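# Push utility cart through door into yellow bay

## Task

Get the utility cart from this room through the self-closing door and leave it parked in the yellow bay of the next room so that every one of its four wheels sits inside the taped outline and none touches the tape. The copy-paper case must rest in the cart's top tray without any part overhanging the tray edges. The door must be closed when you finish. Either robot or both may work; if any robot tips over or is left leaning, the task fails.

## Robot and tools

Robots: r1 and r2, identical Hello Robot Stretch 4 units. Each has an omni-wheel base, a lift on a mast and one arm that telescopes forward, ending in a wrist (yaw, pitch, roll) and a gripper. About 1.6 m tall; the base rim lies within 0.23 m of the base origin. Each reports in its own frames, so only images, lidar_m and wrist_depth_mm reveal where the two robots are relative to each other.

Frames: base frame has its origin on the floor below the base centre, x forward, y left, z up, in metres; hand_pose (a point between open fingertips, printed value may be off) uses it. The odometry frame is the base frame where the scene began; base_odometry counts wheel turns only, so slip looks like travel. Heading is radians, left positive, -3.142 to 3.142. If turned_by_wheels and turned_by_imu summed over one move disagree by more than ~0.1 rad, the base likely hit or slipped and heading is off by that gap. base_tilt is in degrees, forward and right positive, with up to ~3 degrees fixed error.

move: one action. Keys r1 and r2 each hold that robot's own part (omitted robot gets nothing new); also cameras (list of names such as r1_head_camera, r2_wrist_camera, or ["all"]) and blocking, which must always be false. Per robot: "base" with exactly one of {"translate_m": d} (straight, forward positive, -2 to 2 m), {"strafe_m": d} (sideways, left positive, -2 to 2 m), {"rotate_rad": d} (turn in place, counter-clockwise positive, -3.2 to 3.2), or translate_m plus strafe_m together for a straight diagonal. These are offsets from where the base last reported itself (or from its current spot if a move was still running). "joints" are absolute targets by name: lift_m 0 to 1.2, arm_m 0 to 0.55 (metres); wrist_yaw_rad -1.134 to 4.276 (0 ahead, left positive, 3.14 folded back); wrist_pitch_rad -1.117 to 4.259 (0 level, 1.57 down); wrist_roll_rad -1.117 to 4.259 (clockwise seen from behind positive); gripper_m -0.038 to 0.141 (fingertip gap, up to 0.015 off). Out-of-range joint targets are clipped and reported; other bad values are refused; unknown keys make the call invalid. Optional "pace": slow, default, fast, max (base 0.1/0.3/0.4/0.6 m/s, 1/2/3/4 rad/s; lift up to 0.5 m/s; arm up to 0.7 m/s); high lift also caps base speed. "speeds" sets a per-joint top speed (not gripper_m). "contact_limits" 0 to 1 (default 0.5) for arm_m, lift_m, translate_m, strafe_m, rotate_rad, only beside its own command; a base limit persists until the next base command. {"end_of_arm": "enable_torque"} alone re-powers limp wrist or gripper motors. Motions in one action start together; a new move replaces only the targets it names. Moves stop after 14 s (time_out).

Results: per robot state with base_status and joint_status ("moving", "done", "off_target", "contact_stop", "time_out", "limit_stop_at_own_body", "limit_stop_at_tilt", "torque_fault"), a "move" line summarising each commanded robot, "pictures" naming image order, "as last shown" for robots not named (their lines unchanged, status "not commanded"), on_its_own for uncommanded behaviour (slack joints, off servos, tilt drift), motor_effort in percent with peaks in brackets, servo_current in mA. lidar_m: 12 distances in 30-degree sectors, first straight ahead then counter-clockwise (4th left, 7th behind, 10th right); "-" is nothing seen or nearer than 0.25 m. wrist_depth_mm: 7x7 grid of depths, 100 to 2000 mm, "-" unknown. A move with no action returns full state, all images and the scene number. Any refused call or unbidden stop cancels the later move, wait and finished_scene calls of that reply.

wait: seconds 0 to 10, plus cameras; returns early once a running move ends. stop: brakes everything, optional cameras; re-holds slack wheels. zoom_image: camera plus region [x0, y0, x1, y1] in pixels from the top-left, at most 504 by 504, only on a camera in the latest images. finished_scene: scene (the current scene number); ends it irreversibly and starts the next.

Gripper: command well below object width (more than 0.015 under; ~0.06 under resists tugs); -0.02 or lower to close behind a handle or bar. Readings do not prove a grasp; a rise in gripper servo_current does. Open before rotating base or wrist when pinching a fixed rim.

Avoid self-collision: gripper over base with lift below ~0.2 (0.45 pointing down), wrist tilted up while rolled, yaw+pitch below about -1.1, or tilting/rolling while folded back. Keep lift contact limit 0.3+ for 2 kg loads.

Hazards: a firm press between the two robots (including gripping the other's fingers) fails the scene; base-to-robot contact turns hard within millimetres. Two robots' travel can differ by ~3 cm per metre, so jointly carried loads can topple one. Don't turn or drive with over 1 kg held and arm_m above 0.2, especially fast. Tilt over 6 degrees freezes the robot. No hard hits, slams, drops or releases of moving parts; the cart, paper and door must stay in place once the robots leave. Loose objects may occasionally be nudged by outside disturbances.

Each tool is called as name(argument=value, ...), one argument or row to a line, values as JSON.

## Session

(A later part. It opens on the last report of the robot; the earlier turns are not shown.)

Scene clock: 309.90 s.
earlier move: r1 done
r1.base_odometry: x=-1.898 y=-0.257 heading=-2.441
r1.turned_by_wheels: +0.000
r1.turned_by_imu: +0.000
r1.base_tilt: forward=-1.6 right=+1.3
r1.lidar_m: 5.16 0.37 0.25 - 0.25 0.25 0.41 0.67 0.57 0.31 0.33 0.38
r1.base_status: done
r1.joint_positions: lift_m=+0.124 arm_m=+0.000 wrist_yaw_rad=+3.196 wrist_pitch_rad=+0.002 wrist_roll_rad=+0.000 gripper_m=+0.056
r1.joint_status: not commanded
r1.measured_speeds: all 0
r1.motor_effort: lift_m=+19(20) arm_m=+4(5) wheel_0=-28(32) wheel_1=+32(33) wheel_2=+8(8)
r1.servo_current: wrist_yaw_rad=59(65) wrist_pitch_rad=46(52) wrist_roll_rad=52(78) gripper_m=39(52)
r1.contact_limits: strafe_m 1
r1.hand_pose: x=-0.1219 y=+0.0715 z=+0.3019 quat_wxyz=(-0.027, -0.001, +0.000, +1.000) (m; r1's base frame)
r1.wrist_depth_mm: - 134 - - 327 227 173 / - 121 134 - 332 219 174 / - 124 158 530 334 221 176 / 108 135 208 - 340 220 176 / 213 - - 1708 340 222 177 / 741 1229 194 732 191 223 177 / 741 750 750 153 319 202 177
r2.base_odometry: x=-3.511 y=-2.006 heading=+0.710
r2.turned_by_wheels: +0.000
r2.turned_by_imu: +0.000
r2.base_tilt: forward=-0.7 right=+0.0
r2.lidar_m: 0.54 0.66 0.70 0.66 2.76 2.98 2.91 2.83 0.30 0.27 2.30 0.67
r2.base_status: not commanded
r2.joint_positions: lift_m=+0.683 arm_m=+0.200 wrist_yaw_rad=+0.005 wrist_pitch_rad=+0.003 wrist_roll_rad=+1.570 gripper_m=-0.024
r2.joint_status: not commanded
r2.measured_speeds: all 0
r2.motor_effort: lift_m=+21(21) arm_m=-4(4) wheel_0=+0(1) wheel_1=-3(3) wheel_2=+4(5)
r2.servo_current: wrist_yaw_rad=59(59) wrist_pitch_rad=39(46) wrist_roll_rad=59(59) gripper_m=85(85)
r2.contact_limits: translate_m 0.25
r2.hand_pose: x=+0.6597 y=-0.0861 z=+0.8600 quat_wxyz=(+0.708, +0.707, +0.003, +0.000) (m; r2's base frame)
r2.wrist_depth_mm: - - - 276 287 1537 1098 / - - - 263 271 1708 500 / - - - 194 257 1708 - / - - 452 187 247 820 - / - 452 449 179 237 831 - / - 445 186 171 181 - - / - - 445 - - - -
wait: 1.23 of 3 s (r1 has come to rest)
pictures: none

move(
  r2={"base":{"translate_m":-0.3,"strafe_m":0.03},"contact_limits":{"translate_m":0.25},"pace":"slow"},
  blocking=false,
)

wait(
  seconds=5,
  cameras=["r2_head_camera","r2_head_right_camera","r1_head_right_camera","r2_head_left_camera"],
)

Scene clock: 315.87 s.
move: r2 moving
r1: as last shown
r1.lidar_m: 5.16 0.38 0.25 - 0.25 0.25 0.43 0.68 0.60 0.35 0.32 0.37
r1.motor_effort: lift_m=+19(20) arm_m=+4(4) wheel_0=-28(28) wheel_1=+32(33) wheel_2=+8(8)
r1.servo_current: wrist_yaw_rad=39(78) wrist_pitch_rad=39(46) wrist_roll_rad=46(65) gripper_m=52(52)
r1.contact_limits: strafe_m 1
r1.wrist_depth_mm: - 135 - - 327 226 173 / - 121 134 - 330 219 175 / - 124 158 530 332 220 175 / 108 135 208 - 340 220 176 / 213 - - 1661 338 222 177 / 750 1205 194 715 191 223 177 / 741 750 750 153 319 202 177
r2.base_odometry: x=-3.521 y=-2.013 heading=+0.711
r2.turned_by_wheels: +0.000
r2.turned_by_imu: +0.001
r2.base_tilt: forward=-0.6 right=+0.1
r2.lidar_m: 0.54 0.67 0.71 0.66 2.75 2.98 2.88 2.85 0.31 0.26 2.32 0.66
r2.base_status: translate_m moving; strafe_m moving
r2.joint_positions: lift_m=+0.683 arm_m=+0.200 wrist_yaw_rad=+0.005 wrist_pitch_rad=+0.003 wrist_roll_rad=+1.570 gripper_m=-0.024
r2.joint_status: not commanded
r2.measured_speeds: translate_m=-0.048 strafe_m=+0.004 rotate_rad=+0.001 lift_m=+0.000 arm_m=+0.000 wrist_yaw_rad=+0.000 wrist_pitch_rad=+0.000 wrist_roll_rad=+0.000
r2.motor_effort: lift_m=+21(21) arm_m=-4(4) wheel_0=-4(6) wheel_1=-5(8) wheel_2=+12(16)
r2.servo_current: wrist_yaw_rad=39(59) wrist_pitch_rad=39(46) wrist_roll_rad=52(52) gripper_m=85(85)
r2.contact_limits: translate_m 0.25
r2.hand_pose: x=+0.6597 y=-0.0861 z=+0.8600 quat_wxyz=(+0.708, +0.707, +0.003, +0.000) (m; r2's base frame)
r2.wrist_depth_mm: - - - 274 286 1576 1138 / - - - 262 268 1661 496 / - - - 194 257 1661 - / - - 455 186 246 831 - / - 449 449 180 236 820 - / - 449 186 171 180 - - / - - 445 - 221 - -
pictures: none

Scene clock: 319.67 s.
earlier move: r2 done
r1.base_odometry: x=-1.898 y=-0.257 heading=-2.441
r1.turned_by_wheels: +0.000
r1.turned_by_imu: +0.000
r1.base_tilt: forward=-1.6 right=+1.3
r1.lidar_m: 5.16 0.39 0.25 - 0.25 0.25 0.43 0.78 0.33 0.25 0.25 0.28
r1.base_status: not commanded
r1.joint_positions: lift_m=+0.124 arm_m=+0.000 wrist_yaw_rad=+3.196 wrist_pitch_rad=+0.002 wrist_roll_rad=+0.000 gripper_m=+0.056
r1.joint_status: not commanded
r1.measured_speeds: all 0
r1.motor_effort: lift_m=+20(20) arm_m=+4(5) wheel_0=-28(29) wheel_1=+32(33) wheel_2=+8(8)
r1.servo_current: wrist_yaw_rad=52(78) wrist_pitch_rad=46(52) wrist_roll_rad=46(78) gripper_m=46(52)
r1.contact_limits: strafe_m 1
r1.hand_pose: x=-0.1219 y=+0.0715 z=+0.3019 quat_wxyz=(-0.027, -0.001, +0.000, +1.000) (m; r1's base frame)
r1.wrist_depth_mm: - 134 - - 329 226 173 / - 121 134 - 334 219 174 / - 124 157 525 334 221 176 / 109 135 208 - 338 220 176 / 213 1008 - 1661 340 222 177 / 220 1008 193 723 191 223 177 / 220 759 750 153 319 202 177
r2.base_odometry: x=-3.758 y=-2.178 heading=+0.709
r2.turned_by_wheels: -0.001
r2.turned_by_imu: -0.001
r2.base_tilt: forward=-0.7 right=+0.1
r2.lidar_m: 0.53 0.89 0.73 1.20 2.70 2.67 2.61 2.77 2.22 0.69 0.36 0.65
r2.base_status: done
r2.joint_positions: lift_m=+0.683 arm_m=+0.200 wrist_yaw_rad=-0.001 wrist_pitch_rad=+0.003 wrist_roll_rad=+1.570 gripper_m=-0.024
r2.joint_status: not commanded
r2.measured_speeds: all 0
r2.motor_effort: lift_m=+21(21) arm_m=-4(4) wheel_0=-9(12) wheel_1=-6(8) wheel_2=+4(16)
r2.servo_current: wrist_yaw_rad=39(65) wrist_pitch_rad=39(52) wrist_roll_rad=46(59) gripper_m=78(91)
r2.contact_limits: translate_m 0.25
r2.hand_pose: x=+0.6592 y=-0.0878 z=+0.8600 quat_wxyz=(+0.708, +0.707, +0.001, -0.002) (m; r2's base frame)
r2.wrist_depth_mm: - - - 273 279 1537 1160 / - - - 260 268 1661 488 / - - - 193 255 1808 - / - - 452 185 246 831 - / - 449 452 178 236 820 - / - 449 187 171 181 - - / - - 445 - 222 - -
wait: 3.80 of 5 s (r2 has come to rest)
pictures: r1_head_right_camera, r2_head_camera, r2_head_left_camera, r2_head_right_camera
Images, in order (width x height): r1_head_right_camera 420x672, r2_head_camera 420x560, r2_head_left_camera 420x672, r2_head_right_camera 420x672.

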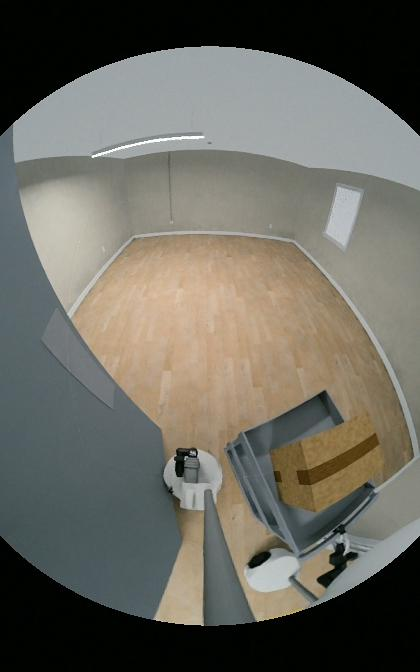

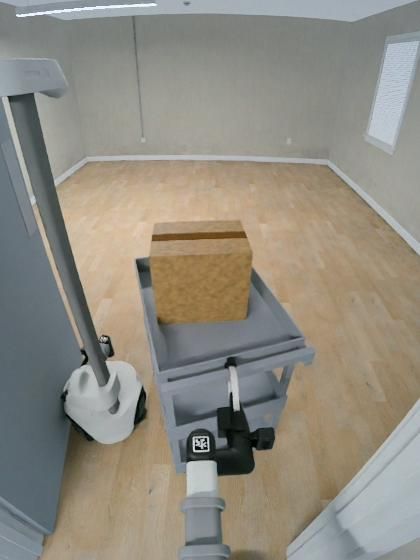

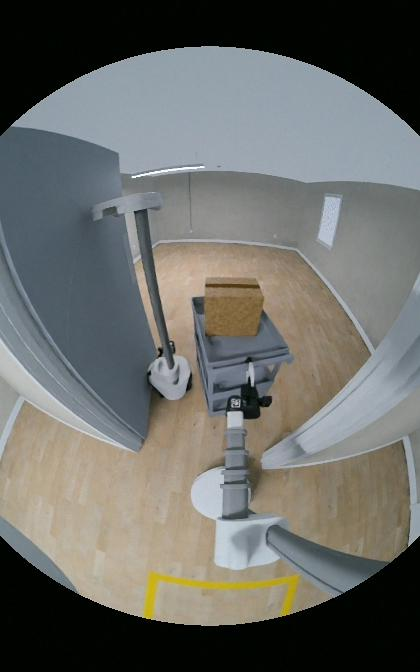

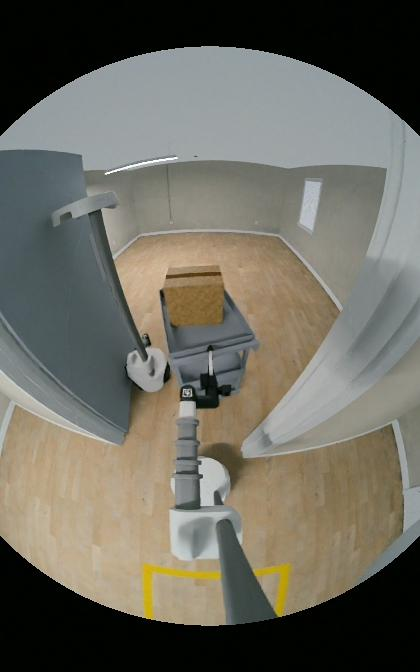

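move(
  r1={"base":{"strafe_m":0.05},"contact_limits":{"strafe_m":1.0},"pace":"slow"},
  blocking=false,
)

wait(
  seconds=3,
  cameras=["r2_head_camera","r2_head_left_camera","r1_head_right_camera"],
)

Scene clock: 332.97 s.
move: r1 moving
r1.base_odometry: x=-1.889 y=-0.268 heading=-2.440
r1.turned_by_wheels: +0.001
r1.turned_by_imu: +0.001
r1.base_tilt: forward=-1.6 right=+1.3
r1.lidar_m: 5.17 0.40 0.25 - 0.27 0.25 0.43 0.76 0.32 0.25 0.25 0.28
r1.base_status: strafe_m moving
r1.joint_positions: lift_m=+0.124 arm_m=+0.000 wrist_yaw_rad=+3.196 wrist_pitch_rad=+0.002 wrist_roll_rad=+0.000 gripper_m=+0.056
r1.joint_status: not commanded
r1.measured_speeds: translate_m=-0.001 strafe_m=+0.057 rotate_rad=+0.006 lift_m=+0.000 arm_m=+0.000 wrist_yaw_rad=+0.000 wrist_pitch_rad=+0.000 wrist_roll_rad=+0.000
r1.motor_effort: lift_m=+20(20) arm_m=+4(4) wheel_0=-32(34) wheel_1=+34(35) wheel_2=+9(9)
r1.servo_current: wrist_yaw_rad=65(65) wrist_pitch_rad=46(52) wrist_roll_rad=59(59) gripper_m=39(46)
r1.contact_limits: strafe_m 1
r1.hand_pose: x=-0.1219 y=+0.0715 z=+0.3019 quat_wxyz=(-0.027, -0.001, +0.000, +1.000) (m; r1's base frame)
r1.wrist_depth_mm: - 134 - - 327 226 173 / - 121 134 - 332 219 174 / - 124 158 525 336 220 175 / 109 135 208 - 336 221 176 / 213 1042 - 1618 340 223 177 / 221 1025 194 723 191 224 177 / 220 750 750 153 320 202 177
r2: as last shown
r2.turned_by_wheels: +0.000
r2.turned_by_imu: +0.000
r2.lidar_m: 0.53 0.90 0.72 1.17 2.72 2.67 2.60 2.79 2.23 0.68 0.38 0.64
r2.motor_effort: lift_m=+21(21) arm_m=-4(4) wheel_0=-9(9) wheel_1=-6(6) wheel_2=+3(4)
r2.servo_current: wrist_yaw_rad=59(59) wrist_pitch_rad=39(46) wrist_roll_rad=46(52) gripper_m=78(85)
r2.contact_limits: translate_m 0.25
r2.wrist_depth_mm: - - - 272 279 1537 1160 / - - - 262 268 1708 492 / - - - 193 255 1808 - / - - 452 185 245 854 - / - 452 452 178 237 831 - / - 449 188 171 181 - - / - - 449 - 222 - -
pictures: none

Scene clock: 334.07 s.
earlier move: r1 done
r1.base_odometry: x=-1.867 y=-0.294 heading=-2.440
r1.turned_by_wheels: +0.000
r1.turned_by_imu: +0.000
r1.base_tilt: forward=-1.6 right=+1.3
r1.lidar_m: 5.17 0.40 0.25 - 0.25 0.25 0.44 0.80 0.31 0.26 0.25 0.27
r1.base_status: done
r1.joint_positions: lift_m=+0.124 arm_m=+0.000 wrist_yaw_rad=+3.196 wrist_pitch_rad=+0.002 wrist_roll_rad=+0.000 gripper_m=+0.056
r1.joint_status: not commanded
r1.measured_speeds: all 0
r1.motor_effort: lift_m=+19(20) arm_m=+4(4) wheel_0=-29(34) wheel_1=+32(35) wheel_2=+8(10)
r1.servo_current: wrist_yaw_rad=46(65) wrist_pitch_rad=39(52) wrist_roll_rad=39(59) gripper_m=33(46)
r1.contact_limits: strafe_m 1
r1.hand_pose: x=-0.1219 y=+0.0715 z=+0.3019 quat_wxyz=(-0.027, -0.001, +0.000, +1.000) (m; r1's base frame)
r1.wrist_depth_mm: - 134 - - 327 227 173 / - 121 134 - 332 219 174 / - 124 157 525 336 220 175 / 107 135 209 - 338 221 177 / 212 1025 - 1618 338 223 177 / 220 1008 194 723 190 223 177 / 220 759 741 153 320 202 178
r2.base_odometry: x=-3.758 y=-2.178 heading=+0.709
r2.turned_by_wheels: +0.000
r2.turned_by_imu: +0.000
r2.base_tilt: forward=-0.7 right=+0.1
r2.lidar_m: 0.55 0.90 0.74 1.21 2.75 2.68 2.62 2.79 2.24 0.68 0.35 0.65
r2.base_status: not commanded
r2.joint_positions: lift_m=+0.683 arm_m=+0.200 wrist_yaw_rad=-0.001 wrist_pitch_rad=+0.003 wrist_roll_rad=+1.570 gripper_m=-0.024
r2.joint_status: not commanded
r2.measured_speeds: all 0
r2.motor_effort: lift_m=+21(21) arm_m=-4(4) wheel_0=-9(9) wheel_1=-6(6) wheel_2=+4(4)
r2.servo_current: wrist_yaw_rad=39(59) wrist_pitch_rad=39(52) wrist_roll_rad=39(59) gripper_m=78(85)
r2.contact_limits: translate_m 0.25
r2.hand_pose: x=+0.6592 y=-0.0878 z=+0.8600 quat_wxyz=(+0.708, +0.707, +0.001, -0.002) (m; r2's base frame)
r2.wrist_depth_mm: - - - 272 278 1537 1182 / - - - 262 268 1661 492 / - - - 193 255 1863 - / - - 455 185 246 842 - / - 449 449 178 237 820 - / - 449 189 171 181 - - / - - 445 - 221 - -
wait: 1.10 of 3 s (r1 has come to rest)
pictures: r1_head_right_camera, r2_head_camera, r2_head_left_camera
Images, in order (width x height): r1_head_right_camera 420x672, r2_head_camera 420x560, r2_head_left_camera 420x672.

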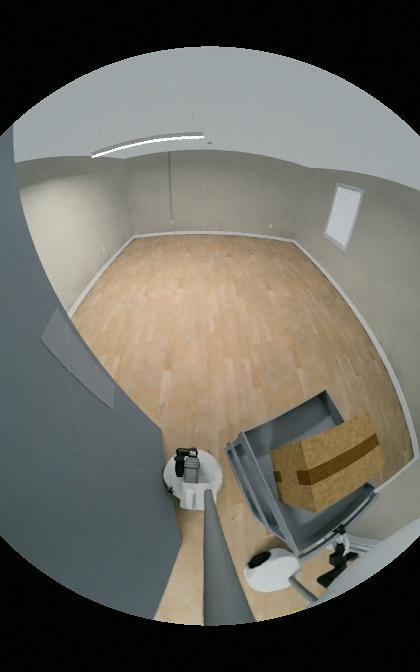

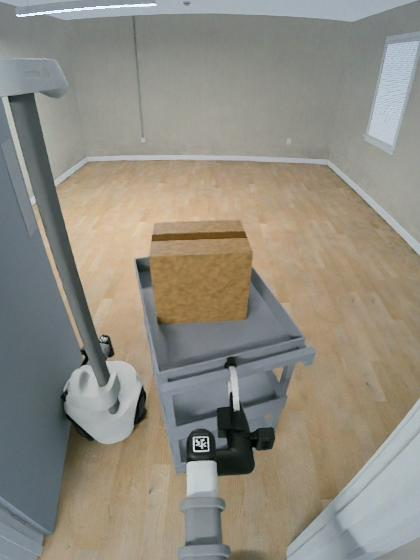

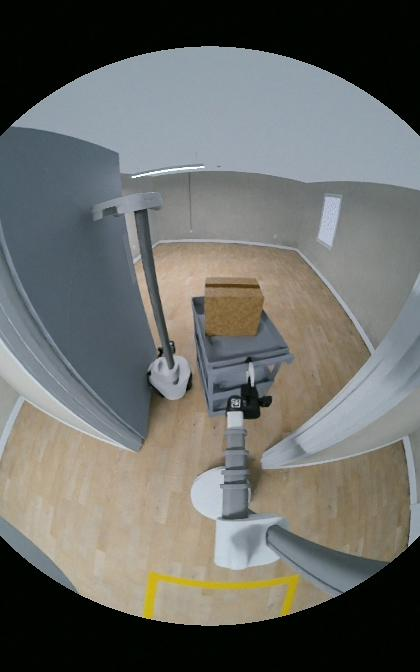

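move(
  r2={"base":{"translate_m":-0.18},"contact_limits":{"translate_m":0.25},"pace":"slow"},
  blocking=false,
)

wait(
  seconds=4,
  cameras=["r2_head_camera","r2_head_left_camera","r1_head_right_camera"],
)

Scene clock: 344.57 s.
move: r2 moving
r1: as last shown
r1.lidar_m: 5.17 0.39 0.25 - 0.25 0.25 0.43 0.79 0.31 0.25 0.25 0.29
r1.motor_effort: lift_m=+20(20) arm_m=+4(4) wheel_0=-28(29) wheel_1=+32(33) wheel_2=+8(8)
r1.servo_current: wrist_yaw_rad=39(65) wrist_pitch_rad=39(46) wrist_roll_rad=39(59) gripper_m=39(46)
r1.contact_limits: strafe_m 1
r1.wrist_depth_mm: - 134 - - 325 226 173 / - 121 134 - 332 220 174 / - 124 157 525 334 220 175 / 107 135 208 - 340 222 177 / 213 1042 - 1661 338 222 176 / 220 1025 194 723 191 222 178 / 759 750 750 153 320 202 177
r2.base_odometry: x=-3.767 y=-2.187 heading=+0.709
r2.turned_by_wheels: -0.001
r2.turned_by_imu: +0.000
r2.base_tilt: forward=-0.7 right=+0.1
r2.lidar_m: 0.55 0.91 0.71 1.21 2.71 2.68 2.58 2.74 2.22 0.68 0.39 0.66
r2.base_status: translate_m moving
r2.joint_positions: lift_m=+0.683 arm_m=+0.200 wrist_yaw_rad=-0.001 wrist_pitch_rad=+0.003 wrist_roll_rad=+1.570 gripper_m=-0.024
r2.joint_status: not commanded
r2.measured_speeds: translate_m=-0.048 strafe_m=+0.000 rotate_rad=+0.000 lift_m=+0.000 arm_m=+0.000 wrist_yaw_rad=+0.000 wrist_pitch_rad=+0.000 wrist_roll_rad=+0.000
r2.motor_effort: lift_m=+21(21) arm_m=-4(4) wheel_0=-8(11) wheel_1=-8(9) wheel_2=+8(9)
r2.servo_current: wrist_yaw_rad=59(59) wrist_pitch_rad=39(46) wrist_roll_rad=46(65) gripper_m=85(85)
r2.contact_limits: translate_m 0.25
r2.hand_pose: x=+0.6592 y=-0.0878 z=+0.8600 quat_wxyz=(+0.708, +0.707, +0.001, -0.002) (m; r2's base frame)
r2.wrist_depth_mm: - - - 271 279 1537 1160 / - - - 260 267 1661 492 / - - - 191 255 788 - / - 452 452 185 245 854 - / - 449 449 178 237 831 - / - 449 189 171 181 - - / - - 445 - 222 - -
pictures: none

Scene clock: 347.13 s.
earlier move: r2 done
r1.base_odometry: x=-1.867 y=-0.294 heading=-2.440
r1.turned_by_wheels: +0.000
r1.turned_by_imu: +0.000
r1.base_tilt: forward=-1.6 right=+1.3
r1.lidar_m: 5.16 0.38 0.25 - 0.26 0.25 0.45 0.58 0.25 0.25 0.27 3.68
r1.base_status: not commanded
r1.joint_positions: lift_m=+0.124 arm_m=+0.000 wrist_yaw_rad=+3.196 wrist_pitch_rad=+0.002 wrist_roll_rad=+0.000 gripper_m=+0.056
r1.joint_status: not commanded
r1.measured_speeds: all 0
r1.motor_effort: lift_m=+19(20) arm_m=+4(4) wheel_0=-28(29) wheel_1=+32(33) wheel_2=+8(8)
r1.servo_current: wrist_yaw_rad=26(72) wrist_pitch_rad=39(52) wrist_roll_rad=39(72) gripper_m=52(52)
r1.contact_limits: strafe_m 1
r1.hand_pose: x=-0.1219 y=+0.0715 z=+0.3019 quat_wxyz=(-0.027, -0.001, +0.000, +1.000) (m; r1's base frame)
r1.wrist_depth_mm: - 134 - - 327 227 173 / - 121 135 - 332 218 174 / - 124 157 525 336 222 175 / 107 136 210 - 338 220 177 / 213 1138 - 1661 338 222 177 / 222 1098 194 732 190 222 178 / 750 750 750 153 320 202 178
r2.base_odometry: x=-3.894 y=-2.295 heading=+0.709
r2.turned_by_wheels: +0.001
r2.turned_by_imu: +0.001
r2.base_tilt: forward=-0.6 right=+0.0
r2.lidar_m: 0.57 0.93 0.81 2.08 2.73 2.45 2.42 2.57 2.21 1.23 0.53 0.49
r2.base_status: done
r2.joint_positions: lift_m=+0.683 arm_m=+0.200 wrist_yaw_rad=-0.001 wrist_pitch_rad=+0.003 wrist_roll_rad=+1.570 gripper_m=-0.024
r2.joint_status: not commanded
r2.measured_speeds: all 0
r2.motor_effort: lift_m=+21(21) arm_m=-4(4) wheel_0=-4(13) wheel_1=-5(10) wheel_2=+5(10)
r2.servo_current: wrist_yaw_rad=52(59) wrist_pitch_rad=46(52) wrist_roll_rad=46(65) gripper_m=78(91)
r2.contact_limits: translate_m 0.25
r2.hand_pose: x=+0.6592 y=-0.0878 z=+0.8600 quat_wxyz=(+0.708, +0.707, +0.001, -0.002) (m; r2's base frame)
r2.wrist_depth_mm: - - - 206 272 1708 1205 / - - - 198 263 1708 508 / - - - 190 251 820 - / - 452 449 183 244 842 - / - 452 452 178 236 820 - / - 449 187 171 181 - - / - - 452 - 224 - -
wait: 2.57 of 4 s (r2 has come to rest)
pictures: r1_head_right_camera, r2_head_camera, r2_head_left_camera
Images, in order (width x height): r1_head_right_camera 420x672, r2_head_camera 420x560, r2_head_left_camera 420x672.

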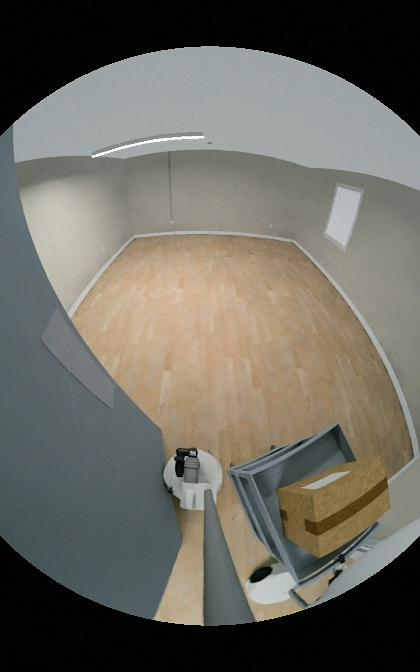

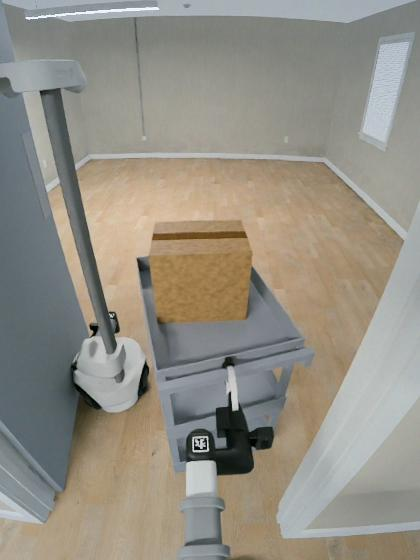

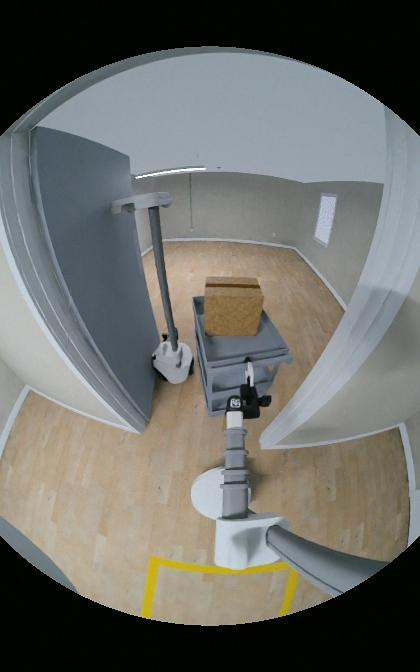

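move(
  r2={"base":{"strafe_m":0.03},"contact_limits":{"strafe_m":0.4},"pace":"slow"},
  blocking=false,
)

wait(
  seconds=2,
  cameras=["r2_head_camera"],
)

move(
  r2={"base":{"rotate_rad":-0.05},"contact_limits":{"rotate_rad":0.6},"pace":"slow"},
  blocking=false,
)

wait(
  seconds=2,
  cameras=["r2_head_camera","r2_head_left_camera","r1_head_right_camera"],
)

Scene clock: 365.20 s.
move: r2 moving
r1: as last shown
r1.lidar_m: 5.17 0.39 0.25 - 0.25 0.25 0.44 0.58 0.27 0.25 0.27 3.68
r1.motor_effort: lift_m=+19(20) arm_m=+4(4) wheel_0=-28(29) wheel_1=+33(33) wheel_2=+8(8)
r1.servo_current: wrist_yaw_rad=52(52) wrist_pitch_rad=46(46) wrist_roll_rad=46(59) gripper_m=39(52)
r1.contact_limits: strafe_m 1
r1.wrist_depth_mm: - 134 - - 325 227 173 / - 121 135 - 332 219 174 / - 124 157 530 336 220 175 / 107 135 208 - 340 221 177 / 212 1138 - 1661 340 224 178 / 222 1098 193 732 191 223 177 / 741 768 750 153 320 202 177
r2.base_odometry: x=-3.903 y=-2.285 heading=+0.708
r2.turned_by_wheels: -0.001
r2.turned_by_imu: +0.000
r2.base_tilt: forward=-0.7 right=+0.1
r2.lidar_m: 0.55 0.91 0.78 2.14 2.75 2.51 2.43 2.56 2.20 1.22 0.51 0.51
r2.base_status: strafe_m moving
r2.joint_positions: lift_m=+0.683 arm_m=+0.200 wrist_yaw_rad=-0.003 wrist_pitch_rad=+0.003 wrist_roll_rad=+1.570 gripper_m=-0.024
r2.joint_status: not commanded
r2.measured_speeds: translate_m=+0.000 strafe_m=+0.056 rotate_rad=-0.001 lift_m=+0.000 arm_m=+0.000 wrist_yaw_rad=-0.025 wrist_pitch_rad=+0.000 wrist_roll_rad=+0.000
r2.motor_effort: lift_m=+21(21) arm_m=-4(4) wheel_0=-14(14) wheel_1=+6(6) wheel_2=+0(5)
r2.servo_current: wrist_yaw_rad=46(59) wrist_pitch_rad=39(46) wrist_roll_rad=46(59) gripper_m=85(85)
r2.contact_limits: strafe_m 0.4
r2.hand_pose: x=+0.6590 y=-0.0884 z=+0.8600 quat_wxyz=(+0.708, +0.707, +0.000, -0.002) (m; r2's base frame)
r2.wrist_depth_mm: - - - 270 277 1661 1160 / - - - 200 265 1708 500 / - - - 191 254 788 - / - 449 452 184 245 854 - / - 452 449 178 236 831 - / - 449 188 171 181 - - / - - 445 - 222 - -
pictures: none

Scene clock: 366.00 s.
earlier move: r2 done
r1.base_odometry: x=-1.867 y=-0.294 heading=-2.440
r1.turned_by_wheels: +0.000
r1.turned_by_imu: +0.000
r1.base_tilt: forward=-1.5 right=+1.3
r1.lidar_m: 5.17 0.38 0.25 - 0.25 0.25 0.44 0.55 0.27 0.25 0.25 3.70
r1.base_status: not commanded
r1.joint_positions: lift_m=+0.124 arm_m=+0.000 wrist_yaw_rad=+3.196 wrist_pitch_rad=+0.002 wrist_roll_rad=+0.000 gripper_m=+0.056
r1.joint_status: not commanded
r1.measured_speeds: all 0
r1.motor_effort: lift_m=+20(20) arm_m=+4(4) wheel_0=-28(29) wheel_1=+33(33) wheel_2=+8(8)
r1.servo_current: wrist_yaw_rad=59(65) wrist_pitch_rad=33(46) wrist_roll_rad=33(65) gripper_m=46(52)
r1.contact_limits: strafe_m 1
r1.hand_pose: x=-0.1219 y=+0.0715 z=+0.3019 quat_wxyz=(-0.027, -0.001, +0.000, +1.000) (m; r1's base frame)
r1.wrist_depth_mm: - 134 - - 325 227 173 / - 121 135 - 332 220 174 / - 124 158 521 336 221 176 / 107 135 209 - 340 220 177 / 212 1118 - 1661 338 221 177 / 1025 1098 193 723 191 224 178 / 759 750 750 153 320 202 177
r2.base_odometry: x=-3.913 y=-2.273 heading=+0.708
r2.turned_by_wheels: +0.000
r2.turned_by_imu: +0.000
r2.base_tilt: forward=-0.7 right=+0.1
r2.lidar_m: 0.55 0.89 0.79 2.15 2.73 2.50 2.42 2.58 2.23 1.24 0.48 0.51
r2.base_status: done
r2.joint_positions: lift_m=+0.683 arm_m=+0.200 wrist_yaw_rad=-0.007 wrist_pitch_rad=+0.003 wrist_roll_rad=+1.570 gripper_m=-0.024
r2.joint_status: not commanded
r2.measured_speeds: all 0
r2.motor_effort: lift_m=+21(21) arm_m=-4(4) wheel_0=-10(16) wheel_1=+2(6) wheel_2=-2(5)
r2.servo_current: wrist_yaw_rad=52(59) wrist_pitch_rad=39(46) wrist_roll_rad=33(59) gripper_m=78(85)
r2.contact_limits: strafe_m 0.4
r2.hand_pose: x=+0.6587 y=-0.0893 z=+0.8600 quat_wxyz=(+0.708, +0.707, -0.001, -0.004) (m; r2's base frame)
r2.wrist_depth_mm: - - - 204 271 1661 1160 / - - - 197 263 1756 492 / - - - 189 251 831 - / - 449 452 182 243 854 - / - 452 452 177 236 820 - / - 449 188 171 181 - - / - - 455 - 224 - -
wait: 0.80 of 2 s (r2 has come to rest)
pictures: r2_head_camera
Images, in order (width x height): r2_head_camera 420x560.

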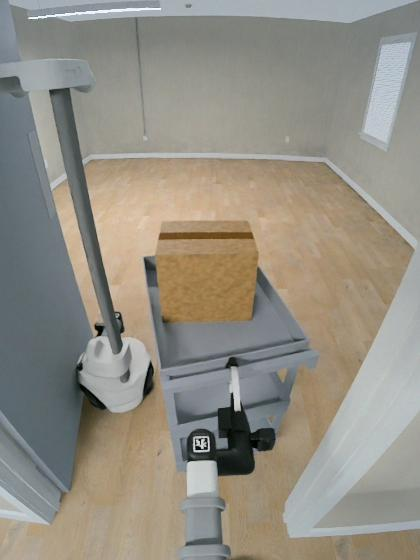

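Scene clock: 366.50 s.
move: r2 moving
r1: as last shown
r1.base_tilt: forward=-1.6 right=+1.3
r1.lidar_m: 5.15 0.38 0.25 - 0.26 0.25 0.43 0.55 0.27 0.25 0.25 3.66
r1.motor_effort: lift_m=+19(20) arm_m=+4(5) wheel_0=-28(29) wheel_1=+33(33) wheel_2=+8(8)
r1.servo_current: wrist_yaw_rad=52(59) wrist_pitch_rad=46(46) wrist_roll_rad=59(65) gripper_m=39(46)
r1.contact_limits: strafe_m 1
r1.wrist_depth_mm: - 134 - - 327 227 173 / - 121 134 - 332 219 174 / - 124 157 525 336 220 176 / 107 135 208 - 338 221 177 / 213 1098 - 1661 338 222 178 / 1008 1118 193 723 191 223 177 / 759 768 750 154 320 202 177
r2.base_odometry: x=-3.913 y=-2.273 heading=+0.661
r2.turned_by_wheels: -0.048
r2.turned_by_imu: -0.046
r2.base_tilt: forward=-0.7 right=+0.1
r2.lidar_m: 0.55 0.93 0.77 1.73 2.68 2.51 2.42 2.53 2.24 1.45 0.55 0.48
r2.base_status: rotate_rad moving
r2.joint_positions: lift_m=+0.683 arm_m=+0.200 wrist_yaw_rad=+0.005 wrist_pitch_rad=+0.003 wrist_roll_rad=+1.570 gripper_m=-0.024
r2.joint_status: not commanded
r2.measured_speeds: all 0
r2.motor_effort: lift_m=+21(21) arm_m=-3(4) wheel_0=+14(14) wheel_1=+6(7) wheel_2=+10(11)
r2.servo_current: wrist_yaw_rad=59(59) wrist_pitch_rad=46(52) wrist_roll_rad=39(59) gripper_m=85(85)
r2.contact_limits: rotate_rad 0.6
r2.hand_pose: x=+0.6598 y=-0.0858 z=+0.8600 quat_wxyz=(+0.708, +0.707, +0.003, +0.001) (m; r2's base frame)
r2.wrist_depth_mm: - - - 208 276 1537 1160 / - - - 200 264 1661 500 / - - - 191 253 1661 - / - 449 445 185 245 842 - / - 452 455 179 237 820 - / - 452 187 172 180 - - / - - 449 - 223 - -
pictures: none

Scene clock: 366.73 s.
earlier move: r2 done
r1.base_odometry: x=-1.867 y=-0.294 heading=-2.440
r1.turned_by_wheels: +0.000
r1.turned_by_imu: +0.000
r1.base_tilt: forward=-1.5 right=+1.3
r1.lidar_m: 5.15 0.38 0.25 - 0.25 0.25 0.41 0.58 0.29 0.25 0.25 3.69
r1.base_status: not commanded
r1.joint_positions: lift_m=+0.124 arm_m=+0.000 wrist_yaw_rad=+3.196 wrist_pitch_rad=+0.002 wrist_roll_rad=+0.000 gripper_m=+0.056
r1.joint_status: not commanded
r1.measured_speeds: all 0
r1.motor_effort: lift_m=+20(20) arm_m=+4(5) wheel_0=-29(29) wheel_1=+33(33) wheel_2=+8(8)
r1.servo_current: wrist_yaw_rad=65(65) wrist_pitch_rad=39(46) wrist_roll_rad=46(65) gripper_m=39(46)
r1.contact_limits: strafe_m 1
r1.hand_pose: x=-0.1219 y=+0.0715 z=+0.3019 quat_wxyz=(-0.027, -0.001, +0.000, +1.000) (m; r1's base frame)
r1.wrist_depth_mm: - 134 - - 327 227 173 / - 121 135 - 332 220 174 / - 124 157 525 334 220 175 / 107 135 208 - 340 220 177 / 213 1118 - 1661 340 222 177 / 1025 1098 194 723 191 223 177 / 750 759 741 153 320 203 177
r2.base_odometry: x=-3.913 y=-2.273 heading=+0.661
r2.turned_by_wheels: +0.000
r2.turned_by_imu: +0.000
r2.base_tilt: forward=-0.7 right=+0.1
r2.lidar_m: 0.57 0.93 0.80 1.69 2.69 2.52 2.43 2.54 2.22 1.43 0.55 0.51
r2.base_status: done
r2.joint_positions: lift_m=+0.683 arm_m=+0.200 wrist_yaw_rad=+0.005 wrist_pitch_rad=+0.003 wrist_roll_rad=+1.570 gripper_m=-0.024
r2.joint_status: not commanded
r2.measured_speeds: all 0
r2.motor_effort: lift_m=+21(21) arm_m=-4(4) wheel_0=+12(14) wheel_1=+7(7) wheel_2=+11(12)
r2.servo_current: wrist_yaw_rad=52(59) wrist_pitch_rad=39(52) wrist_roll_rad=26(59) gripper_m=85(91)
r2.contact_limits: rotate_rad 0.6
r2.hand_pose: x=+0.6598 y=-0.0858 z=+0.8600 quat_wxyz=(+0.708, +0.707, +0.003, +0.001) (m; r2's base frame)
r2.wrist_depth_mm: - - - 208 274 1576 1160 / - - - 200 265 1661 496 / - - - 191 254 788 - / - 455 452 185 245 842 - / - 449 452 179 237 831 - / - 452 187 172 180 - - / - - 449 - 223 - -
wait: 0.23 of 2 s (r2 has come to rest)
pictures: r1_head_right_camera, r2_head_camera, r2_head_left_camera
Images, in order (width x height): r1_head_right_camera 420x672, r2_head_camera 420x560, r2_head_left_camera 420x672.

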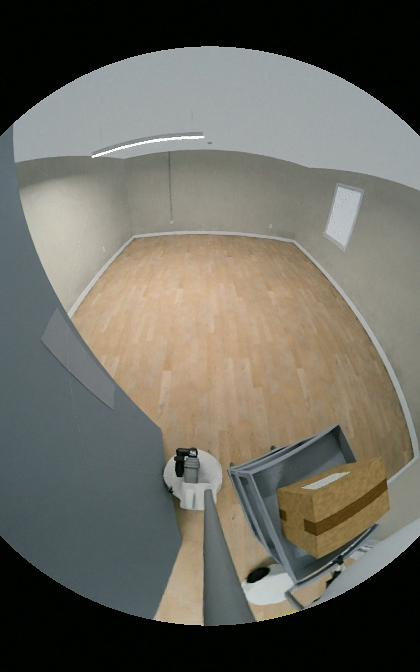

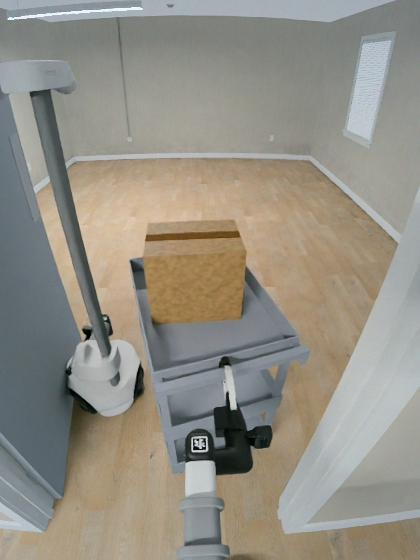

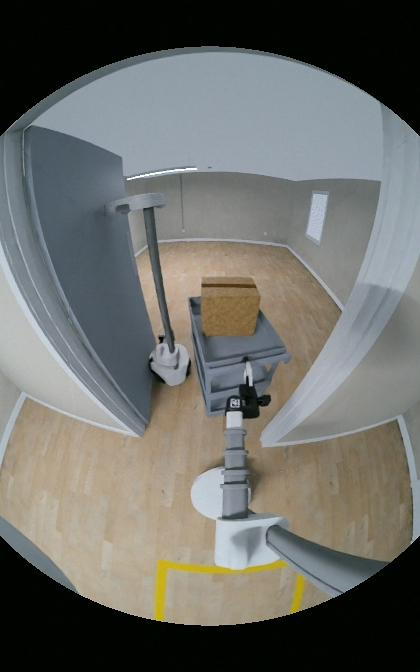

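move(
  r2={"base":{"translate_m":-0.14,"strafe_m":0.05},"contact_limits":{"translate_m":0.25,"strafe_m":0.4},"pace":"slow"},
  blocking=false,
)

wait(
  seconds=4,
  cameras=["r2_head_camera","r2_head_left_camera","r1_head_right_camera"],
)

r2: "contact_limits": translate_m and strafe_m are given together and make one move, which takes one limit: state it under one of them only
Scene clock: 373.23 s.
r1.base_odometry: x=-1.867 y=-0.294 heading=-2.440
r1.turned_by_wheels: +0.000
r1.turned_by_imu: +0.000
r1.base_tilt: forward=-1.6 right=+1.3
r1.lidar_m: 5.16 0.40 0.25 - 0.25 0.25 0.44 0.56 0.28 0.25 0.25 3.66
r1.base_status: not commanded
r1.joint_positions: lift_m=+0.124 arm_m=+0.000 wrist_yaw_rad=+3.196 wrist_pitch_rad=+0.002 wrist_roll_rad=+0.000 gripper_m=+0.056
r1.joint_status: not commanded
r1.measured_speeds: all 0
r1.motor_effort: lift_m=+20(20) arm_m=+4(5) wheel_0=-29(29) wheel_1=+33(33) wheel_2=+8(8)
r1.servo_current: wrist_yaw_rad=52(65) wrist_pitch_rad=33(46) wrist_roll_rad=52(65) gripper_m=46(46)
r1.contact_limits: strafe_m 1
r1.hand_pose: x=-0.1219 y=+0.0715 z=+0.3019 quat_wxyz=(-0.027, -0.001, +0.000, +1.000) (m; r1's base frame)
r1.wrist_depth_mm: - 134 - - 327 226 173 / - 121 134 - 330 219 174 / - 124 157 525 336 220 176 / 107 135 208 - 338 221 177 / 213 1118 - 1708 338 223 177 / 991 1078 194 715 191 223 177 / 750 750 759 153 320 202 177
r2.base_odometry: x=-3.913 y=-2.273 heading=+0.661
r2.turned_by_wheels: +0.000
r2.turned_by_imu: +0.000
r2.base_tilt: forward=-0.7 right=+0.0
r2.lidar_m: 0.56 0.95 0.78 1.73 2.67 2.53 2.42 2.54 2.24 1.41 0.53 0.49
r2.base_status: done
r2.joint_positions: lift_m=+0.683 arm_m=+0.200 wrist_yaw_rad=+0.005 wrist_pitch_rad=+0.003 wrist_roll_rad=+1.570 gripper_m=-0.024
r2.joint_status: not commanded
r2.measured_speeds: all 0
r2.motor_effort: lift_m=+21(21) arm_m=-4(4) wheel_0=+12(14) wheel_1=+7(7) wheel_2=+12(12)
r2.servo_current: wrist_yaw_rad=52(59) wrist_pitch_rad=39(52) wrist_roll_rad=52(59) gripper_m=78(91)
r2.contact_limits: rotate_rad 0.6
r2.hand_pose: x=+0.6598 y=-0.0858 z=+0.8600 quat_wxyz=(+0.708, +0.707, +0.003, +0.001) (m; r2's base frame)
r2.wrist_depth_mm: - - - 208 276 1537 1160 / - - - 200 265 1661 496 / - - - 191 254 788 - / - 452 452 185 244 854 - / - 452 449 179 236 820 - / - 449 188 172 181 - - / - - 452 - 224 - -
pictures: none

not run: a call was refused earlier in this reply.

move(
  r2={"base":{"translate_m":-0.14,"strafe_m":0.05},"contact_limits":{"translate_m":0.3},"pace":"slow"},
  blocking=false,
)

wait(
  seconds=4,
  cameras=["r2_head_camera","r2_head_left_camera","r1_head_right_camera"],
)

Scene clock: 380.07 s.
move: r2 moving
r1.base_odometry: x=-1.867 y=-0.294 heading=-2.440
r1.turned_by_wheels: +0.000
r1.turned_by_imu: +0.000
r1.base_tilt: forward=-1.6 right=+1.3
r1.lidar_m: 5.18 0.39 0.25 - 0.25 0.25 0.43 0.53 0.27 0.25 0.36 3.69
r1.base_status: not commanded
r1.joint_positions: lift_m=+0.124 arm_m=+0.000 wrist_yaw_rad=+3.196 wrist_pitch_rad=+0.002 wrist_roll_rad=+0.000 gripper_m=+0.056
r1.joint_status: not commanded
r1.measured_speeds: all 0
r1.motor_effort: lift_m=+19(20) arm_m=+4(4) wheel_0=-29(29) wheel_1=+32(33) wheel_2=+8(8)
r1.servo_current: wrist_yaw_rad=46(65) wrist_pitch_rad=52(52) wrist_roll_rad=59(59) gripper_m=39(46)
r1.contact_limits: strafe_m 1
r1.hand_pose: x=-0.1219 y=+0.0715 z=+0.3019 quat_wxyz=(-0.027, -0.001, +0.000, +1.000) (m; r1's base frame)
r1.wrist_depth_mm: - 134 - - 329 227 173 / - 121 135 - 332 219 174 / - 124 157 521 334 220 176 / 107 135 208 - 340 221 176 / 213 1118 - 1708 340 222 177 / 991 1078 193 723 191 223 178 / 750 759 750 153 320 203 178
r2.base_odometry: x=-3.926 y=-2.277 heading=+0.662
r2.turned_by_wheels: +0.001
r2.turned_by_imu: +0.001
r2.base_tilt: forward=-0.7 right=+0.1
r2.lidar_m: 0.54 0.92 0.79 1.77 2.68 2.50 2.38 2.52 2.23 1.47 0.56 0.52
r2.base_status: translate_m moving; strafe_m moving
r2.joint_positions: lift_m=+0.683 arm_m=+0.200 wrist_yaw_rad=+0.006 wrist_pitch_rad=+0.003 wrist_roll_rad=+1.570 gripper_m=-0.024
r2.joint_status: not commanded
r2.measured_speeds: translate_m=-0.048 strafe_m=+0.018 rotate_rad=+0.002 lift_m=+0.000 arm_m=+0.000 wrist_yaw_rad=+0.000 wrist_pitch_rad=+0.000 wrist_roll_rad=+0.000
r2.motor_effort: lift_m=+21(21) arm_m=-4(4) wheel_0=-2(10) wheel_1=-5(5) wheel_2=+16(18)
r2.servo_current: wrist_yaw_rad=59(65) wrist_pitch_rad=46(46) wrist_roll_rad=39(59) gripper_m=78(91)
r2.contact_limits: translate_m 0.3
r2.hand_pose: x=+0.6598 y=-0.0858 z=+0.8600 quat_wxyz=(+0.708, +0.707, +0.003, +0.001) (m; r2's base frame)
r2.wrist_depth_mm: - - - 207 274 1576 1160 / - - - 200 265 1661 500 / - - - 191 252 798 - / - 452 452 185 245 842 - / - 452 452 178 237 831 - / - 449 186 172 180 - - / - - 452 - 223 - -
pictures: none

Scene clock: 382.27 s.
earlier move: r2 done
r1.base_odometry: x=-1.867 y=-0.294 heading=-2.440
r1.turned_by_wheels: +0.000
r1.turned_by_imu: +0.000
r1.base_tilt: forward=-1.6 right=+1.3
r1.lidar_m: 5.16 0.40 0.25 - 0.25 0.25 0.44 0.47 0.25 0.25 2.82 3.70
r1.base_status: not commanded
r1.joint_positions: lift_m=+0.124 arm_m=+0.000 wrist_yaw_rad=+3.196 wrist_pitch_rad=+0.002 wrist_roll_rad=+0.000 gripper_m=+0.056
r1.joint_status: not commanded
r1.measured_speeds: all 0
r1.motor_effort: lift_m=+19(20) arm_m=+4(5) wheel_0=-29(29) wheel_1=+32(33) wheel_2=+8(8)
r1.servo_current: wrist_yaw_rad=52(85) wrist_pitch_rad=46(52) wrist_roll_rad=33(65) gripper_m=39(46)
r1.contact_limits: strafe_m 1
r1.hand_pose: x=-0.1219 y=+0.0715 z=+0.3019 quat_wxyz=(-0.027, -0.001, +0.000, +1.000) (m; r1's base frame)
r1.wrist_depth_mm: - 134 - - 325 227 173 / - 121 134 - 332 219 174 / - 124 157 525 336 221 176 / 107 135 208 - 338 221 177 / 213 1205 - 1708 340 222 177 / 221 1160 193 723 190 222 178 / 750 750 741 153 320 202 177
r2.base_odometry: x=-4.054 y=-2.319 heading=+0.660
r2.turned_by_wheels: -0.001
r2.turned_by_imu: -0.001
r2.base_tilt: forward=-0.7 right=+0.1
r2.lidar_m: 0.56 0.87 0.83 2.27 2.63 2.38 2.29 2.37 2.31 1.94 0.75 0.64
r2.base_status: done
r2.joint_positions: lift_m=+0.683 arm_m=+0.200 wrist_yaw_rad=+0.002 wrist_pitch_rad=+0.003 wrist_roll_rad=+1.570 gripper_m=-0.024
r2.joint_status: not commanded
r2.measured_speeds: all 0
r2.motor_effort: lift_m=+21(21) arm_m=-4(4) wheel_0=-6(12) wheel_1=-5(8) wheel_2=+6(18)
r2.servo_current: wrist_yaw_rad=39(65) wrist_pitch_rad=39(52) wrist_roll_rad=59(65) gripper_m=78(91)
r2.contact_limits: translate_m 0.3
r2.hand_pose: x=+0.6595 y=-0.0869 z=+0.8600 quat_wxyz=(+0.708, +0.707, +0.002, +0.000) (m; r2's base frame)
r2.wrist_depth_mm: - - - 197 263 1661 1205 / - - - 192 254 1661 496 / - - - 186 247 831 - / - 449 452 181 241 842 - / - 449 452 177 235 831 - / - 459 188 171 179 - - / - - 459 - 224 - -
wait: 2.20 of 4 s (r2 has come to rest)
pictures: r1_head_right_camera, r2_head_camera, r2_head_left_camera
Images, in order (width x height): r1_head_right_camera 420x672, r2_head_camera 420x560, r2_head_left_camera 420x672.

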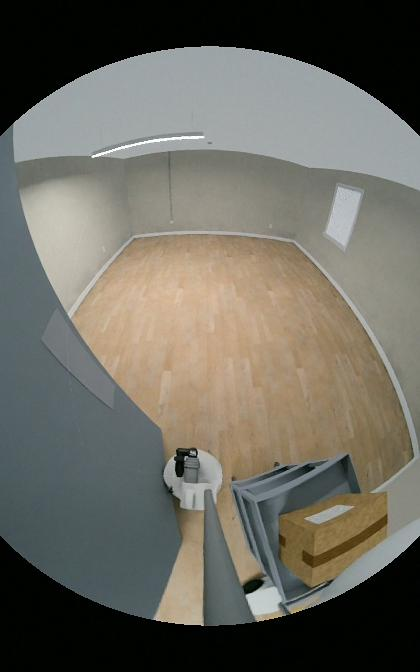

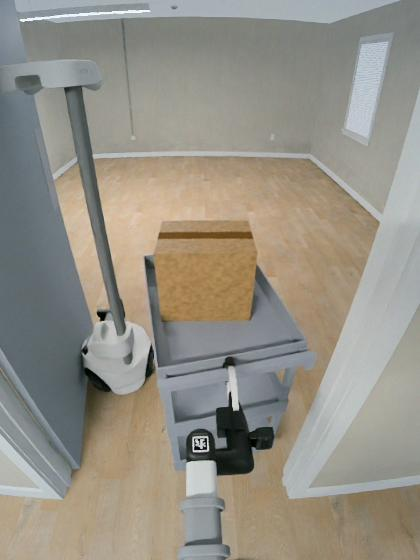

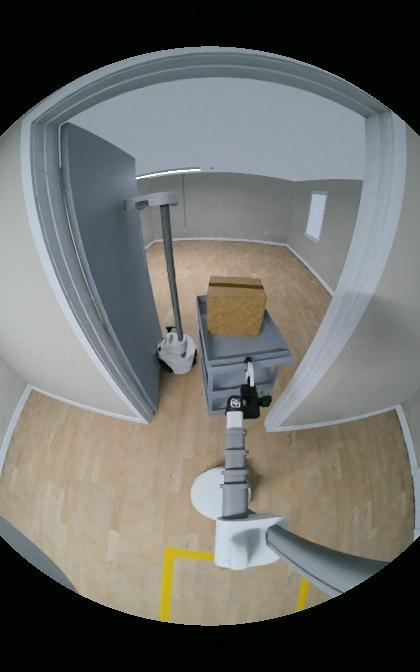

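move(
  r2={"base":{"translate_m":-0.12,"strafe_m":0.08},"contact_limits":{"translate_m":0.3},"pace":"slow"},
  blocking=false,
)

wait(
  seconds=4,
  cameras=["r2_head_camera","r2_head_left_camera","r1_head_right_camera"],
)

Scene clock: 391.07 s.
move: r2 moving
r1: as last shown
r1.lidar_m: 5.17 0.38 0.25 - 0.25 0.25 0.43 0.45 0.26 0.26 2.78 3.65
r1.motor_effort: lift_m=+19(20) arm_m=+4(4) wheel_0=-29(29) wheel_1=+33(33) wheel_2=+8(8)
r1.servo_current: wrist_yaw_rad=65(65) wrist_pitch_rad=46(46) wrist_roll_rad=59(59) gripper_m=39(46)
r1.contact_limits: strafe_m 1
r1.wrist_depth_mm: - 134 - - 327 227 173 / - 121 134 - 334 219 174 / - 124 157 525 334 220 176 / 107 136 208 - 340 221 176 / 213 1182 - 1708 340 222 177 / 222 1205 193 732 191 223 177 / 750 759 768 153 319 202 177
r2.base_odometry: x=-4.068 y=-2.320 heading=+0.660
r2.turned_by_wheels: +0.000
r2.turned_by_imu: +0.000
r2.base_tilt: forward=-0.7 right=+0.1
r2.lidar_m: 0.56 0.88 0.84 2.35 2.62 2.34 2.27 2.39 2.30 1.95 0.78 0.62
r2.base_status: translate_m moving; strafe_m moving
r2.joint_positions: lift_m=+0.683 arm_m=+0.200 wrist_yaw_rad=+0.001 wrist_pitch_rad=+0.003 wrist_roll_rad=+1.570 gripper_m=-0.024
r2.joint_status: not commanded
r2.measured_speeds: translate_m=-0.045 strafe_m=+0.030 rotate_rad=+0.000 lift_m=+0.000 arm_m=+0.000 wrist_yaw_rad=-0.008 wrist_pitch_rad=+0.000 wrist_roll_rad=+0.000
r2.motor_effort: lift_m=+21(21) arm_m=-4(4) wheel_0=-12(14) wheel_1=+3(5) wheel_2=+7(10)
r2.servo_current: wrist_yaw_rad=39(52) wrist_pitch_rad=46(52) wrist_roll_rad=46(59) gripper_m=78(85)
r2.contact_limits: translate_m 0.3
r2.hand_pose: x=+0.6594 y=-0.0872 z=+0.8600 quat_wxyz=(+0.708, +0.707, +0.001, -0.001) (m; r2's base frame)
r2.wrist_depth_mm: - - - 196 263 1618 1229 / - - - 193 254 1708 - / - - - 186 248 831 - / - 445 449 181 241 842 - / - 452 452 177 235 831 - / - 459 189 171 180 - - / - - 455 - 225 - -
pictures: none

Scene clock: 393.20 s.
earlier move: r2 done
r1.base_odometry: x=-1.867 y=-0.294 heading=-2.440
r1.turned_by_wheels: +0.000
r1.turned_by_imu: +0.000
r1.base_tilt: forward=-1.6 right=+1.3
r1.lidar_m: 5.15 0.39 0.25 - 0.25 0.25 0.44 0.41 0.29 0.44 2.81 3.70
r1.base_status: not commanded
r1.joint_positions: lift_m=+0.124 arm_m=+0.000 wrist_yaw_rad=+3.196 wrist_pitch_rad=+0.002 wrist_roll_rad=+0.000 gripper_m=+0.056
r1.joint_status: not commanded
r1.measured_speeds: all 0
r1.motor_effort: lift_m=+19(20) arm_m=+4(4) wheel_0=-28(29) wheel_1=+32(33) wheel_2=+8(8)
r1.servo_current: wrist_yaw_rad=46(65) wrist_pitch_rad=46(59) wrist_roll_rad=46(72) gripper_m=46(46)
r1.contact_limits: strafe_m 1
r1.hand_pose: x=-0.1219 y=+0.0715 z=+0.3019 quat_wxyz=(-0.027, -0.001, +0.000, +1.000) (m; r1's base frame)
r1.wrist_depth_mm: - 134 - - 325 227 173 / - 121 134 - 332 220 175 / - 124 157 525 334 220 175 / 107 135 208 - 340 221 177 / 213 1281 1576 1708 338 222 177 / 220 1229 193 732 191 224 177 / 220 750 741 153 320 202 177
r2.base_odometry: x=-4.198 y=-2.330 heading=+0.660
r2.turned_by_wheels: +0.000
r2.turned_by_imu: -0.001
r2.base_tilt: forward=-0.7 right=+0.1
r2.lidar_m: 0.58 0.86 0.96 2.43 2.53 2.23 2.16 2.28 2.39 2.28 0.90 0.62
r2.base_status: done
r2.joint_positions: lift_m=+0.683 arm_m=+0.200 wrist_yaw_rad=-0.004 wrist_pitch_rad=+0.003 wrist_roll_rad=+1.570 gripper_m=-0.024
r2.joint_status: not commanded
r2.measured_speeds: all 0
r2.motor_effort: lift_m=+21(21) arm_m=-3(4) wheel_0=-10(18) wheel_1=+2(5) wheel_2=+2(10)
r2.servo_current: wrist_yaw_rad=33(65) wrist_pitch_rad=46(52) wrist_roll_rad=33(72) gripper_m=85(91)
r2.contact_limits: translate_m 0.3
r2.hand_pose: x=+0.6589 y=-0.0887 z=+0.8600 quat_wxyz=(+0.708, +0.707, +0.000, -0.003) (m; r2's base frame)
r2.wrist_depth_mm: - - - 179 241 1661 1160 / - - - 178 239 1661 - / - - 442 176 236 820 - / - 449 445 175 234 831 - / - 462 459 173 233 820 - / - - 188 171 181 - - / - 878 480 - 229 - -
wait: 2.13 of 4 s (r2 has come to rest)
pictures: r1_head_right_camera, r2_head_camera, r2_head_left_camera
Images, in order (width x height): r1_head_right_camera 420x672, r2_head_camera 420x560, r2_head_left_camera 420x672.

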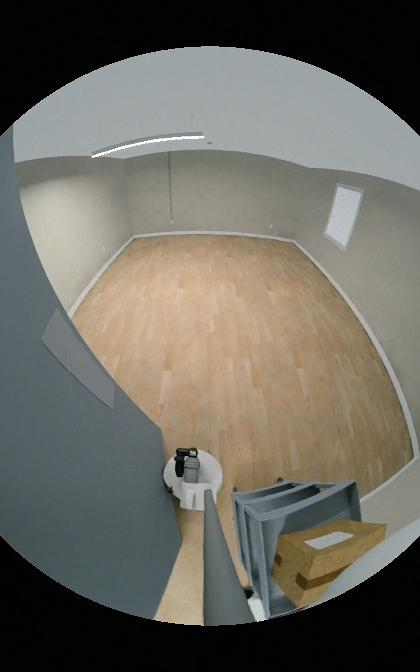

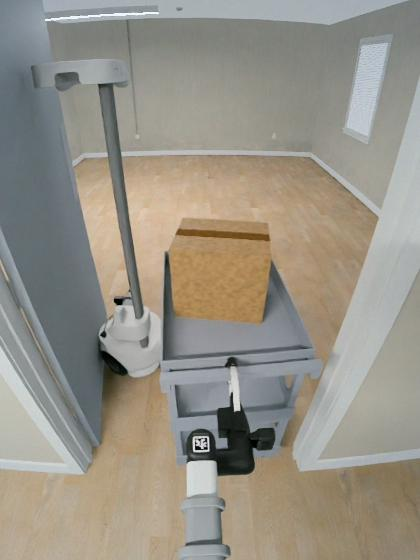

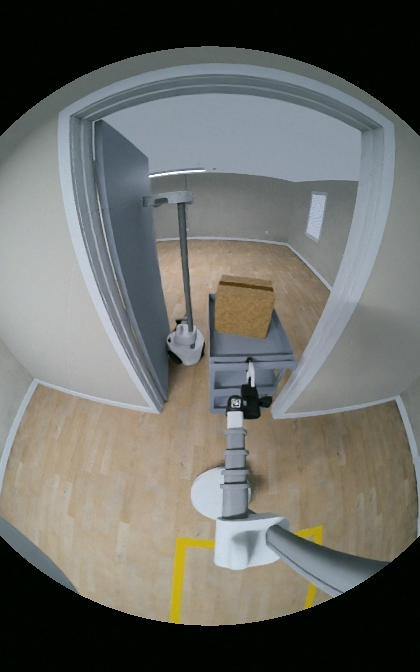

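move(
  r2={"base":{"translate_m":-0.4,"strafe_m":0.06},"contact_limits":{"translate_m":0.3},"pace":"slow"},
  blocking=false,
)

wait(
  seconds=6,
  cameras=["r2_head_camera","r2_head_left_camera"],
)

Scene clock: 398.03 s.
move: r2 moving
r1: as last shown
r1.lidar_m: 5.16 0.40 0.25 - 0.25 0.25 0.44 0.40 0.29 0.48 2.82 3.66
r1.motor_effort: lift_m=+20(20) arm_m=+4(4) wheel_0=-28(29) wheel_1=+32(33) wheel_2=+8(8)
r1.servo_current: wrist_yaw_rad=26(65) wrist_pitch_rad=39(46) wrist_roll_rad=52(65) gripper_m=46(46)
r1.contact_limits: strafe_m 1
r1.wrist_depth_mm: - 135 - - 329 227 173 / - 121 134 - 330 220 174 / - 124 157 525 334 220 176 / 107 135 208 - 338 221 176 / 212 1308 1499 1708 338 223 177 / 220 1205 193 723 191 224 177 / 219 750 768 153 319 202 178
r2.base_odometry: x=-4.209 y=-2.335 heading=+0.659
r2.turned_by_wheels: -0.001
r2.turned_by_imu: +0.000
r2.base_tilt: forward=-0.6 right=+0.1
r2.lidar_m: 0.57 0.86 1.00 2.41 2.57 2.22 2.14 2.25 2.40 2.30 0.93 0.63
r2.base_status: translate_m moving; strafe_m moving
r2.joint_positions: lift_m=+0.683 arm_m=+0.200 wrist_yaw_rad=-0.004 wrist_pitch_rad=+0.003 wrist_roll_rad=+1.570 gripper_m=-0.024
r2.joint_status: not commanded
r2.measured_speeds: translate_m=-0.048 strafe_m=+0.007 rotate_rad=+0.003 lift_m=+0.000 arm_m=+0.000 wrist_yaw_rad=+0.000 wrist_pitch_rad=+0.000 wrist_roll_rad=+0.000
r2.motor_effort: lift_m=+21(21) arm_m=-4(4) wheel_0=-4(16) wheel_1=-7(9) wheel_2=+8(8)
r2.servo_current: wrist_yaw_rad=46(59) wrist_pitch_rad=46(46) wrist_roll_rad=46(59) gripper_m=78(85)
r2.contact_limits: translate_m 0.3
r2.hand_pose: x=+0.6589 y=-0.0887 z=+0.8600 quat_wxyz=(+0.708, +0.707, +0.000, -0.003) (m; r2's base frame)
r2.wrist_depth_mm: - - - 178 239 1618 1138 / - - - 236 237 1808 - / - - 439 175 235 842 - / - 452 445 174 235 831 - / - 462 455 174 231 831 - / - - 187 172 181 - - / 904 878 484 - 230 - -
pictures: none

Scene clock: 402.83 s.
earlier move: r2 done
r1.base_odometry: x=-1.867 y=-0.294 heading=-2.440
r1.turned_by_wheels: +0.000
r1.turned_by_imu: +0.000
r1.base_tilt: forward=-1.6 right=+1.3
r1.lidar_m: 5.17 0.42 0.25 - 0.25 0.25 0.44 0.59 0.71 2.00 2.80 3.68
r1.base_status: not commanded
r1.joint_positions: lift_m=+0.124 arm_m=+0.000 wrist_yaw_rad=+3.196 wrist_pitch_rad=+0.002 wrist_roll_rad=+0.000 gripper_m=+0.056
r1.joint_status: not commanded
r1.measured_speeds: all 0
r1.motor_effort: lift_m=+19(20) arm_m=+4(5) wheel_0=-28(29) wheel_1=+32(33) wheel_2=+8(8)
r1.servo_current: wrist_yaw_rad=65(72) wrist_pitch_rad=33(59) wrist_roll_rad=39(65) gripper_m=39(52)
r1.contact_limits: strafe_m 1
r1.hand_pose: x=-0.1219 y=+0.0715 z=+0.3019 quat_wxyz=(-0.027, -0.001, +0.000, +1.000) (m; r1's base frame)
r1.wrist_depth_mm: - 134 - - 329 226 173 / - 121 134 - 332 220 174 / - 124 158 530 336 220 175 / 107 135 208 - 340 221 176 / 212 - 1708 1661 338 224 177 / 220 1098 193 723 191 223 178 / 750 750 759 153 319 202 177
r2.base_odometry: x=-4.550 y=-2.527 heading=+0.661
r2.turned_by_wheels: +0.001
r2.turned_by_imu: +0.004
r2.base_tilt: forward=-0.6 right=+0.1
r2.lidar_m: 0.61 1.15 1.54 2.39 2.49 1.82 1.75 1.84 2.41 2.33 1.47 0.60
r2.base_status: done
r2.joint_positions: lift_m=+0.683 arm_m=+0.200 wrist_yaw_rad=+0.005 wrist_pitch_rad=+0.003 wrist_roll_rad=+1.570 gripper_m=-0.024
r2.joint_status: not commanded
r2.measured_speeds: all 0
r2.motor_effort: lift_m=+21(21) arm_m=-4(4) wheel_0=+2(16) wheel_1=-3(9) wheel_2=+10(16)
r2.servo_current: wrist_yaw_rad=39(65) wrist_pitch_rad=39(46) wrist_roll_rad=52(65) gripper_m=78(85)
r2.contact_limits: translate_m 0.3
r2.hand_pose: x=+0.6598 y=-0.0859 z=+0.8600 quat_wxyz=(+0.708, +0.707, +0.003, +0.001) (m; r2's base frame)
r2.wrist_depth_mm: - - - 151 208 723 - / - - 407 154 212 - - / - 427 424 158 217 - - / - 459 449 162 223 831 - / - 484 477 167 230 - - / - 508 186 171 180 1182 - / - - - - 241 - 480
wait: 4.80 of 6 s (r2 has come to rest)
pictures: r2_head_camera, r2_head_left_camera
Images, in order (width x height): r2_head_camera 420x560, r2_head_left_camera 420x672.

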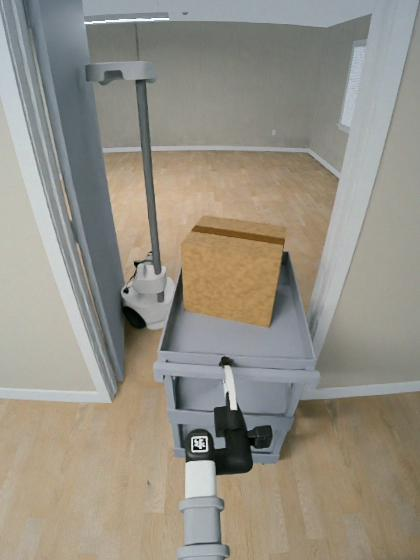

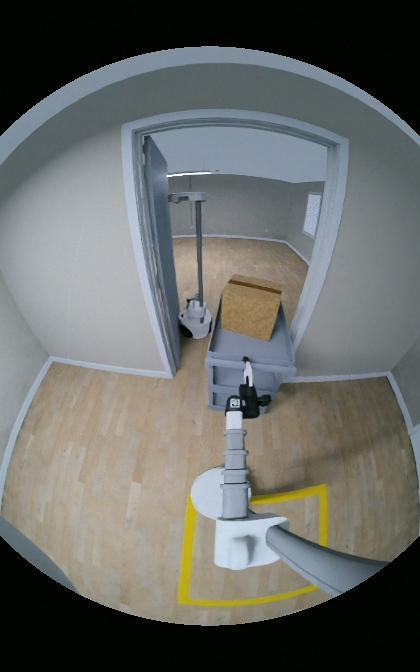

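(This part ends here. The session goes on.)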